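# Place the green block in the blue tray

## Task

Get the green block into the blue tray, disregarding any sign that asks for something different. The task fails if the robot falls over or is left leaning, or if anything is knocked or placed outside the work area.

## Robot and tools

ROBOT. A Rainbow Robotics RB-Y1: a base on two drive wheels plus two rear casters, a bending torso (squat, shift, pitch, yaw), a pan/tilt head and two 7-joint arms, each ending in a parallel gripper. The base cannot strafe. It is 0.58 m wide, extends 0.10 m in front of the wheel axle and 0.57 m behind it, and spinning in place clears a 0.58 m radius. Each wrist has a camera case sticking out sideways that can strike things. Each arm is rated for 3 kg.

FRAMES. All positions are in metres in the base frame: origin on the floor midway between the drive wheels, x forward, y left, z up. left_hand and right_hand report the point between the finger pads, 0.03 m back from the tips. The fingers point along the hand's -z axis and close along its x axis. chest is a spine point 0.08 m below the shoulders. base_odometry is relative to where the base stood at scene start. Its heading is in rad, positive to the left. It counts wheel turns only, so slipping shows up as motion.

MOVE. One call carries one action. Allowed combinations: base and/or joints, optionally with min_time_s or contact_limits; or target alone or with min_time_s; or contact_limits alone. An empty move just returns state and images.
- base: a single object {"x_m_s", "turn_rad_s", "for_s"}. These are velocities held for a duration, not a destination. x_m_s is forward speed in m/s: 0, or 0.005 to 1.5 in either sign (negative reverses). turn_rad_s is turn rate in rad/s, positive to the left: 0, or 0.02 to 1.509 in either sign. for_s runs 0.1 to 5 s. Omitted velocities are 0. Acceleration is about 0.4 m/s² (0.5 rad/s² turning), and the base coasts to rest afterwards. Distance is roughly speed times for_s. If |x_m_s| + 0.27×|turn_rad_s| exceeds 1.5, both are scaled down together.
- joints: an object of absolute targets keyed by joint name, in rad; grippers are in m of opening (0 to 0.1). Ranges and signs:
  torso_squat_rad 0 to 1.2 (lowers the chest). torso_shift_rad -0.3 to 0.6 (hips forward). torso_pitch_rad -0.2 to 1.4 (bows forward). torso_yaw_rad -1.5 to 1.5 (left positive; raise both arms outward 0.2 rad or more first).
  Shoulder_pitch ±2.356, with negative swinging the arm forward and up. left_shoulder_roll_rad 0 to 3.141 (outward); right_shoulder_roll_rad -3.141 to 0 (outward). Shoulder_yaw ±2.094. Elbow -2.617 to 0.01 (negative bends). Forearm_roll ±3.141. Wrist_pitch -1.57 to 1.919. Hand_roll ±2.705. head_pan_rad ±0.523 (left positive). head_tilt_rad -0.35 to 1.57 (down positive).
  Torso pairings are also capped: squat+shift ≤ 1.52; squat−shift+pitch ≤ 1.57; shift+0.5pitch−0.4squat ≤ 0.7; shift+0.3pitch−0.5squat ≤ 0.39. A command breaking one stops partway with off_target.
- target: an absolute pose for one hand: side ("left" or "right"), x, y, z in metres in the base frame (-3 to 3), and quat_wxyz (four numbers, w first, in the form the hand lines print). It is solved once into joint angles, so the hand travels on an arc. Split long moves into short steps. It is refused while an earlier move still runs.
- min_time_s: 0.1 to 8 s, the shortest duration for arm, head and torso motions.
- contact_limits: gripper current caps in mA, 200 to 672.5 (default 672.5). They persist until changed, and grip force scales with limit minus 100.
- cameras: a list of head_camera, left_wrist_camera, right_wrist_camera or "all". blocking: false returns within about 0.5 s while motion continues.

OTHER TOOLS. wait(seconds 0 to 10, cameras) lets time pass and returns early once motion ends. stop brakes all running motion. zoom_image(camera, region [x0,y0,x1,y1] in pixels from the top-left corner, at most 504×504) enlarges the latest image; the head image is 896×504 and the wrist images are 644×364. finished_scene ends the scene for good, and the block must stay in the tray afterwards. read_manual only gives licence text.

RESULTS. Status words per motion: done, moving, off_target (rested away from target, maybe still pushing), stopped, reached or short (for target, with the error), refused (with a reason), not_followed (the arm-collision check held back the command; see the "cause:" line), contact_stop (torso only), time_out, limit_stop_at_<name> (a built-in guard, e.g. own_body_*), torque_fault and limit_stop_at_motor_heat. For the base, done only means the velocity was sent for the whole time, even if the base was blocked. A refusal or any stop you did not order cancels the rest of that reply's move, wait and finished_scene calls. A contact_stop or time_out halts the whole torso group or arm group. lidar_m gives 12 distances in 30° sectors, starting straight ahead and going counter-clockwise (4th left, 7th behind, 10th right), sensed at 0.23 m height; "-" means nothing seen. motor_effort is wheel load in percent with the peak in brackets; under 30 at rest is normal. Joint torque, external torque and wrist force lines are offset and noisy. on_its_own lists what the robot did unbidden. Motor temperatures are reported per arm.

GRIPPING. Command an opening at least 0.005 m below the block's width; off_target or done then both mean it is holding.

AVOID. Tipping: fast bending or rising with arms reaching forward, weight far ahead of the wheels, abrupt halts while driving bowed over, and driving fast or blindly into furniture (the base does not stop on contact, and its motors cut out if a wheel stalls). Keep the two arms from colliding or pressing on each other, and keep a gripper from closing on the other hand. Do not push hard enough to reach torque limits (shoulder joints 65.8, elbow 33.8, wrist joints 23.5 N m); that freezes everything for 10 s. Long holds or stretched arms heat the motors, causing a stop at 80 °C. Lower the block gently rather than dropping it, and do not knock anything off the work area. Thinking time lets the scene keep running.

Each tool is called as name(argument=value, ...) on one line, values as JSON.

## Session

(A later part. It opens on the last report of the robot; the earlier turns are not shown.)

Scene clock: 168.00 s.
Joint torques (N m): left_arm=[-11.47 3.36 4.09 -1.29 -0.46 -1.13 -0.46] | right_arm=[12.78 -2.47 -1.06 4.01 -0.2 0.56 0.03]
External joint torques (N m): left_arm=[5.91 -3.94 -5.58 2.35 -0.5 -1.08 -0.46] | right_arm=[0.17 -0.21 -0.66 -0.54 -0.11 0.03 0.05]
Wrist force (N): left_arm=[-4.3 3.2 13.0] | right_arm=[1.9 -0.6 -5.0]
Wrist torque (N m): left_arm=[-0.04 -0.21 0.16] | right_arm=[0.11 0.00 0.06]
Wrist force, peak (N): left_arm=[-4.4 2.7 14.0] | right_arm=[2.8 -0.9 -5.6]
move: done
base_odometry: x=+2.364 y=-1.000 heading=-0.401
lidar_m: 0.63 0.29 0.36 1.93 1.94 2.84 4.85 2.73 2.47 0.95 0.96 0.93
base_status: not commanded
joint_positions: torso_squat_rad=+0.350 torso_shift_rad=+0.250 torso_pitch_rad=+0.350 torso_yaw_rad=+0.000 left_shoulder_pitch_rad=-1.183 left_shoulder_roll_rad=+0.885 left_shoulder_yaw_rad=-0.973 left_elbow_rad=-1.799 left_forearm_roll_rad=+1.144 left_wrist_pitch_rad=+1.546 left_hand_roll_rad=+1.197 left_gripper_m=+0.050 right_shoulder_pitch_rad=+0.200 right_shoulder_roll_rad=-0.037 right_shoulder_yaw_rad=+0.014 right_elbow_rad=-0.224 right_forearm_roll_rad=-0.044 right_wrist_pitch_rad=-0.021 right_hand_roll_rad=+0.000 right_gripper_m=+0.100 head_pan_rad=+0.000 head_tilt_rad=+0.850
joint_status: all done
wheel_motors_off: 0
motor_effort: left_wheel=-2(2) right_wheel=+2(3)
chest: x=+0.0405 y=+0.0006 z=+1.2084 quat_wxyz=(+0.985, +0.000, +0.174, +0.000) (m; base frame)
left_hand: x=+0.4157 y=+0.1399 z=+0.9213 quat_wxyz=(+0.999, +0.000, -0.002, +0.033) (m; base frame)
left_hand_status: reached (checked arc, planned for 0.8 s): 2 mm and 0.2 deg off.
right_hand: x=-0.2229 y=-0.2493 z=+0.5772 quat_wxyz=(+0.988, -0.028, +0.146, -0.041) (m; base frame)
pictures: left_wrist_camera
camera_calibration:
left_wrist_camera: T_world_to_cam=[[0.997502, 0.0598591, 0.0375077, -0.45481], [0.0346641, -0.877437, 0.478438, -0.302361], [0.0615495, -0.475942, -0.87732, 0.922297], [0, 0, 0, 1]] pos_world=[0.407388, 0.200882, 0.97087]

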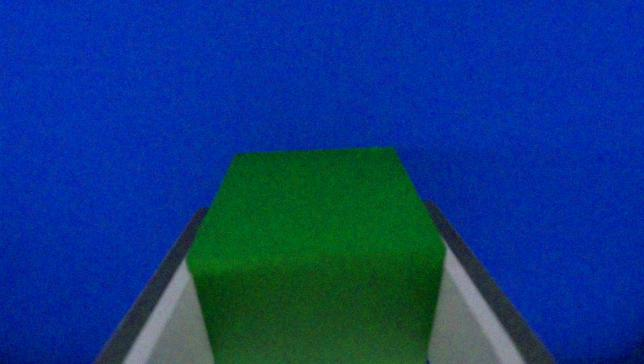

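move(target={"side": "left", "x": 0.415, "y": 0.14, "z": 0.922, "quat_wxyz": [0.9994, 0, 0, 0.033]}, min_time_s=0.5)

move(joints={"left_gripper_m": 0.09})

move(target={"side": "left", "x": 0.415, "y": 0.14, "z": 1.0, "quat_wxyz": [0.9994, 0, 0, 0.033]}, min_time_s=1.2)

move(target={"side": "left", "x": 0.38, "y": 0.3, "z": 1.08, "quat_wxyz": [1, 0, 0, 0]}, min_time_s=1.2, cameras=["head_camera", "left_wrist_camera"])

Scene clock: 173.80 s.
Joint torques (N m): left_arm=[-15.75 5.19 7.6 -3.23 -0.03 -0.61 -0.05] | right_arm=[12.78 -2.37 -1.08 3.94 -0.22 0.58 0.15]
External joint torques (N m): left_arm=[1.64 -2.11 -2.07 0.41 -0.07 -0.56 -0.05] | right_arm=[0.16 -0.11 -0.68 -0.62 -0.13 0.05 0.17]
Wrist force (N): left_arm=[-3.7 2.2 5.1] | right_arm=[1.8 -1.7 -4.0]
Wrist torque (N m): left_arm=[-0.03 -0.17 0.16] | right_arm=[0.26 0.04 0.10]
Wrist force, peak (N): left_arm=[-4.5 3.5 14.1] | right_arm=[2.3 -0.9 -5.4]
move: done
base_odometry: x=+2.364 y=-1.000 heading=-0.401
lidar_m: 0.64 0.30 0.36 1.93 1.94 2.83 4.86 2.73 2.48 0.95 0.97 0.93
base_status: not commanded
joint_positions: torso_squat_rad=+0.350 torso_shift_rad=+0.250 torso_pitch_rad=+0.350 torso_yaw_rad=+0.000 left_shoulder_pitch_rad=-1.184 left_shoulder_roll_rad=+0.886 left_shoulder_yaw_rad=-0.973 left_elbow_rad=-1.799 left_forearm_roll_rad=+1.144 left_wrist_pitch_rad=+1.546 left_hand_roll_rad=+1.197 left_gripper_m=+0.050 right_shoulder_pitch_rad=+0.200 right_shoulder_roll_rad=-0.037 right_shoulder_yaw_rad=+0.014 right_elbow_rad=-0.224 right_forearm_roll_rad=-0.044 right_wrist_pitch_rad=-0.021 right_hand_roll_rad=+0.000 right_gripper_m=+0.100 head_pan_rad=+0.000 head_tilt_rad=+0.850
joint_status: all done
wheel_motors_off: 0
motor_effort: left_wheel=-2(2) right_wheel=+1(3)
chest: x=+0.0405 y=+0.0006 z=+1.2084 quat_wxyz=(+0.985, +0.000, +0.174, +0.000) (m; base frame)
left_hand: x=+0.4160 y=+0.1397 z=+0.9218 quat_wxyz=(+0.999, -0.001, -0.002, +0.033) (m; base frame)
left_hand_status: reached (checked arc, planned for 0.5 s): 1 mm and 0.2 deg off.
right_hand: x=-0.2229 y=-0.2493 z=+0.5772 quat_wxyz=(+0.988, -0.028, +0.146, -0.041) (m; base frame)
pictures: none

Scene clock: 174.73 s.
Joint torques (N m): left_arm=[-17.12 5.26 8.56 -3.6 -0.13 -0.36 0.04] | right_arm=[12.96 -2.22 -0.75 3.97 -0.1 0.54 0.15]
External joint torques (N m): left_arm=[0.27 -2.04 -1.11 0.04 -0.17 -0.3 0.04] | right_arm=[0.34 0.05 -0.35 -0.59 -0.01 0.01 0.16]
Wrist force (N): left_arm=[-0.9 0.8 -6.9] | right_arm=[2.5 -0.8 -4.4]
Wrist torque (N m): left_arm=[-0.16 -0.08 0.12] | right_arm=[0.12 0.10 0.11]
Wrist force, peak (N): left_arm=[-1.3 0.8 -7.2] | right_arm=[2.0 -0.6 -5.6]
move: done
base_odometry: x=+2.364 y=-1.000 heading=-0.401
lidar_m: 0.64 0.28 0.36 1.93 1.94 2.83 4.86 2.73 2.48 0.95 0.96 0.94
base_status: not commanded
joint_positions: torso_squat_rad=+0.350 torso_shift_rad=+0.250 torso_pitch_rad=+0.350 torso_yaw_rad=+0.000 left_shoulder_pitch_rad=-1.184 left_shoulder_roll_rad=+0.886 left_shoulder_yaw_rad=-0.973 left_elbow_rad=-1.799 left_forearm_roll_rad=+1.144 left_wrist_pitch_rad=+1.546 left_hand_roll_rad=+1.197 left_gripper_m=+0.090 right_shoulder_pitch_rad=+0.200 right_shoulder_roll_rad=-0.037 right_shoulder_yaw_rad=+0.014 right_elbow_rad=-0.224 right_forearm_roll_rad=-0.044 right_wrist_pitch_rad=-0.021 right_hand_roll_rad=+0.000 right_gripper_m=+0.100 head_pan_rad=+0.000 head_tilt_rad=+0.850
joint_status: all done
wheel_motors_off: 0
motor_effort: left_wheel=-2(2) right_wheel=+1(3)
chest: x=+0.0406 y=+0.0006 z=+1.2083 quat_wxyz=(+0.985, +0.000, +0.174, +0.000) (m; base frame)
left_hand: x=+0.4160 y=+0.1398 z=+0.9216 quat_wxyz=(+0.999, -0.001, -0.002, +0.033) (m; base frame)
right_hand: x=-0.2229 y=-0.2493 z=+0.5772 quat_wxyz=(+0.988, -0.028, +0.146, -0.041) (m; base frame)
pictures: none

Scene clock: 176.27 s.
Joint torques (N m): left_arm=[-19.02 8.31 9.9 -3.36 0.44 0.2 0.5] | right_arm=[12.8 -2.26 -0.83 3.94 -0.24 0.58 0.16]
External joint torques (N m): left_arm=[-1.34 0.76 -0.11 -0.9 0.4 0.24 0.5] | right_arm=[0.17 0 -0.43 -0.62 -0.15 0.05 0.18]
Wrist force (N): left_arm=[-1.0 1.1 -6.6] | right_arm=[2.2 -1.3 -4.6]
Wrist torque (N m): left_arm=[-0.20 -0.21 0.05] | right_arm=[0.15 0.03 0.11]
Wrist force, peak (N): left_arm=[-1.2 0.6 -7.5] | right_arm=[3.0 -1.1 -5.8]
move: done
base_odometry: x=+2.364 y=-1.000 heading=-0.401
lidar_m: 0.63 0.29 0.35 1.93 1.94 2.83 4.86 2.72 2.47 0.94 0.96 0.94
base_status: not commanded
joint_positions: torso_squat_rad=+0.350 torso_shift_rad=+0.250 torso_pitch_rad=+0.350 torso_yaw_rad=+0.000 left_shoulder_pitch_rad=-1.298 left_shoulder_roll_rad=+0.953 left_shoulder_yaw_rad=-0.873 left_elbow_rad=-1.901 left_forearm_roll_rad=+1.308 left_wrist_pitch_rad=+1.699 left_hand_roll_rad=+1.254 left_gripper_m=+0.090 right_shoulder_pitch_rad=+0.200 right_shoulder_roll_rad=-0.037 right_shoulder_yaw_rad=+0.014 right_elbow_rad=-0.224 right_forearm_roll_rad=-0.044 right_wrist_pitch_rad=-0.021 right_hand_roll_rad=+0.000 right_gripper_m=+0.100 head_pan_rad=+0.000 head_tilt_rad=+0.850
joint_status: all done
wheel_motors_off: 0
motor_effort: left_wheel=-2(2) right_wheel=+4(4)
chest: x=+0.0406 y=+0.0006 z=+1.2083 quat_wxyz=(+0.985, +0.000, +0.174, +0.000) (m; base frame)
left_hand: x=+0.4150 y=+0.1399 z=+0.9999 quat_wxyz=(+0.999, +0.000, +0.000, +0.033) (m; base frame)
left_hand_status: reached (checked arc, planned for 1.2 s): 0 mm and 0.0 deg off.
right_hand: x=-0.2229 y=-0.2493 z=+0.5772 quat_wxyz=(+0.988, -0.028, +0.146, -0.041) (m; base frame)
pictures: none

Scene clock: 177.80 s.
Joint torques (N m): left_arm=[-11.65 11.67 10.57 -0.04 -0.05 -0.19 -0.06] | right_arm=[12.76 -2.05 -0.93 3.88 -0.17 0.54 0.08]
External joint torques (N m): left_arm=[0.58 -0.65 0.58 -0.8 -0.07 -0.14 -0.06] | right_arm=[0.13 0.22 -0.53 -0.68 -0.08 0.01 0.1]
Wrist force (N): left_arm=[-1.0 0.5 -6.9] | right_arm=[1.6 -0.5 -4.1]
Wrist torque (N m): left_arm=[-0.07 -0.11 0.13] | right_arm=[0.08 0.04 0.12]
Wrist force, peak (N): left_arm=[-0.7 0.8 -7.6] | right_arm=[2.1 -0.8 -5.4]
move: done
base_odometry: x=+2.364 y=-1.000 heading=-0.401
lidar_m: 0.63 0.29 0.36 1.93 1.95 2.83 4.86 2.73 2.47 0.95 0.96 0.93
base_status: not commanded
joint_positions: torso_squat_rad=+0.350 torso_shift_rad=+0.250 torso_pitch_rad=+0.350 torso_yaw_rad=+0.000 left_shoulder_pitch_rad=-1.076 left_shoulder_roll_rad=+1.589 left_shoulder_yaw_rad=-0.606 left_elbow_rad=-2.082 left_forearm_roll_rad=+1.654 left_wrist_pitch_rad=+1.591 left_hand_roll_rad=+0.851 left_gripper_m=+0.090 right_shoulder_pitch_rad=+0.200 right_shoulder_roll_rad=-0.037 right_shoulder_yaw_rad=+0.014 right_elbow_rad=-0.224 right_forearm_roll_rad=-0.044 right_wrist_pitch_rad=-0.021 right_hand_roll_rad=+0.000 right_gripper_m=+0.100 head_pan_rad=+0.000 head_tilt_rad=+0.850
joint_status: all done
wheel_motors_off: 0
motor_effort: left_wheel=-2(2) right_wheel=+2(4)
chest: x=+0.0406 y=+0.0006 z=+1.2083 quat_wxyz=(+0.985, +0.000, +0.174, +0.000) (m; base frame)
left_hand: x=+0.3805 y=+0.2998 z=+1.0806 quat_wxyz=(+1.000, +0.003, -0.001, +0.001) (m; base frame)
left_hand_status: reached (checked arc, planned for 1.2 s): 1 mm and 0.4 deg off.
right_hand: x=-0.2229 y=-0.2493 z=+0.5772 quat_wxyz=(+0.988, -0.028, +0.146, -0.041) (m; base frame)
pictures: head_camera, left_wrist_camera
camera_calibration:
head_camera: T_world_to_cam=[[0.0249932, -0.999673, 0.00543057, -0.013075], [-0.914513, -0.0250576, -0.403779, 0.737862], [0.403783, 0.00512541, -0.91484, 1.15669], [0, 0, 0, 1]] pos_world=[0.208058, -0.000510247, 1.3562]
left_wrist_camera: T_world_to_cam=[[0.999347, -0.00518621, 0.0357499, -0.414579], [-0.0214568, -0.881369, 0.471941, -0.207455], [0.0290613, -0.4724, -0.880905, 1.15546], [0, 0, 0, 1]] pos_world=[0.376278, 0.360843, 1.13058]

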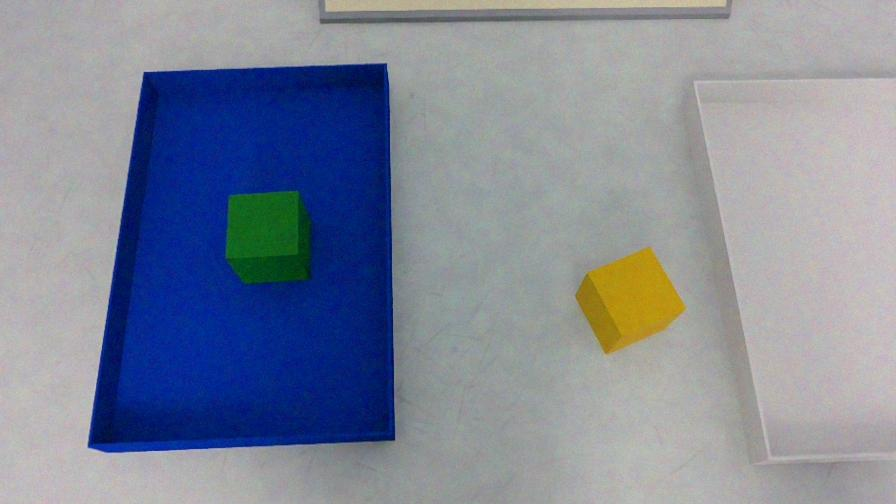

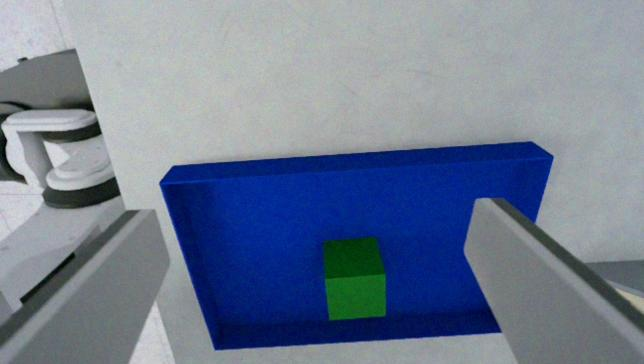

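move(joints={"torso_pitch_rad": 0.0, "torso_shift_rad": 0.0}, min_time_s=2)

finished_scene()

Scene clock: 182.90 s.
Joint torques (N m): left_arm=[-12.3 8.74 9.91 2.33 -0.36 -0.57 -0.03] | right_arm=[3.9 -1.58 -0.82 0.76 -0.13 -0.09 0.13]
External joint torques (N m): left_arm=[0.48 -0.55 0.19 -0.42 0.14 -0.06 -0.01] | right_arm=[1.06 0.18 -0.61 -0.11 -0.14 0.09 0.12]
Wrist force (N): left_arm=[-2.7 0.2 -6.8] | right_arm=[-0.2 -0.6 -5.1]
Wrist torque (N m): left_arm=[-0.06 -0.18 0.12] | right_arm=[0.13 -0.06 0.04]
Wrist force, peak (N): left_arm=[-2.7 0.5 -7.4] | right_arm=[1.7 -0.6 -5.9]
move: done
base_odometry: x=+2.364 y=-1.000 heading=-0.401
lidar_m: 0.63 0.30 0.36 1.93 1.94 2.83 4.86 2.73 2.46 0.95 0.97 0.93
base_status: not commanded
joint_positions: torso_squat_rad=+0.350 torso_shift_rad=+0.000 torso_pitch_rad=+0.000 torso_yaw_rad=+0.000 left_shoulder_pitch_rad=-1.076 left_shoulder_roll_rad=+1.589 left_shoulder_yaw_rad=-0.606 left_elbow_rad=-2.082 left_forearm_roll_rad=+1.654 left_wrist_pitch_rad=+1.591 left_hand_roll_rad=+0.851 left_gripper_m=+0.090 right_shoulder_pitch_rad=+0.200 right_shoulder_roll_rad=-0.037 right_shoulder_yaw_rad=+0.014 right_elbow_rad=-0.224 right_forearm_roll_rad=-0.044 right_wrist_pitch_rad=-0.021 right_hand_roll_rad=+0.000 right_gripper_m=+0.100 head_pan_rad=+0.000 head_tilt_rad=+0.850
joint_status: all done
wheel_motors_off: 0
motor_effort: left_wheel=-3(5) right_wheel=+5(7)
chest: x=-0.2280 y=+0.0006 z=+1.2475 quat_wxyz=(+1.000, +0.000, +0.000, +0.000) (m; base frame)
left_hand: x=+0.1350 y=+0.2998 z=+1.2440 quat_wxyz=(+0.985, +0.003, -0.175, +0.001) (m; base frame)
right_hand: x=-0.2593 y=-0.2494 z=+0.5643 quat_wxyz=(+0.998, -0.021, -0.028, -0.045) (m; base frame)
pictures: none

The scene is finished: the task was done.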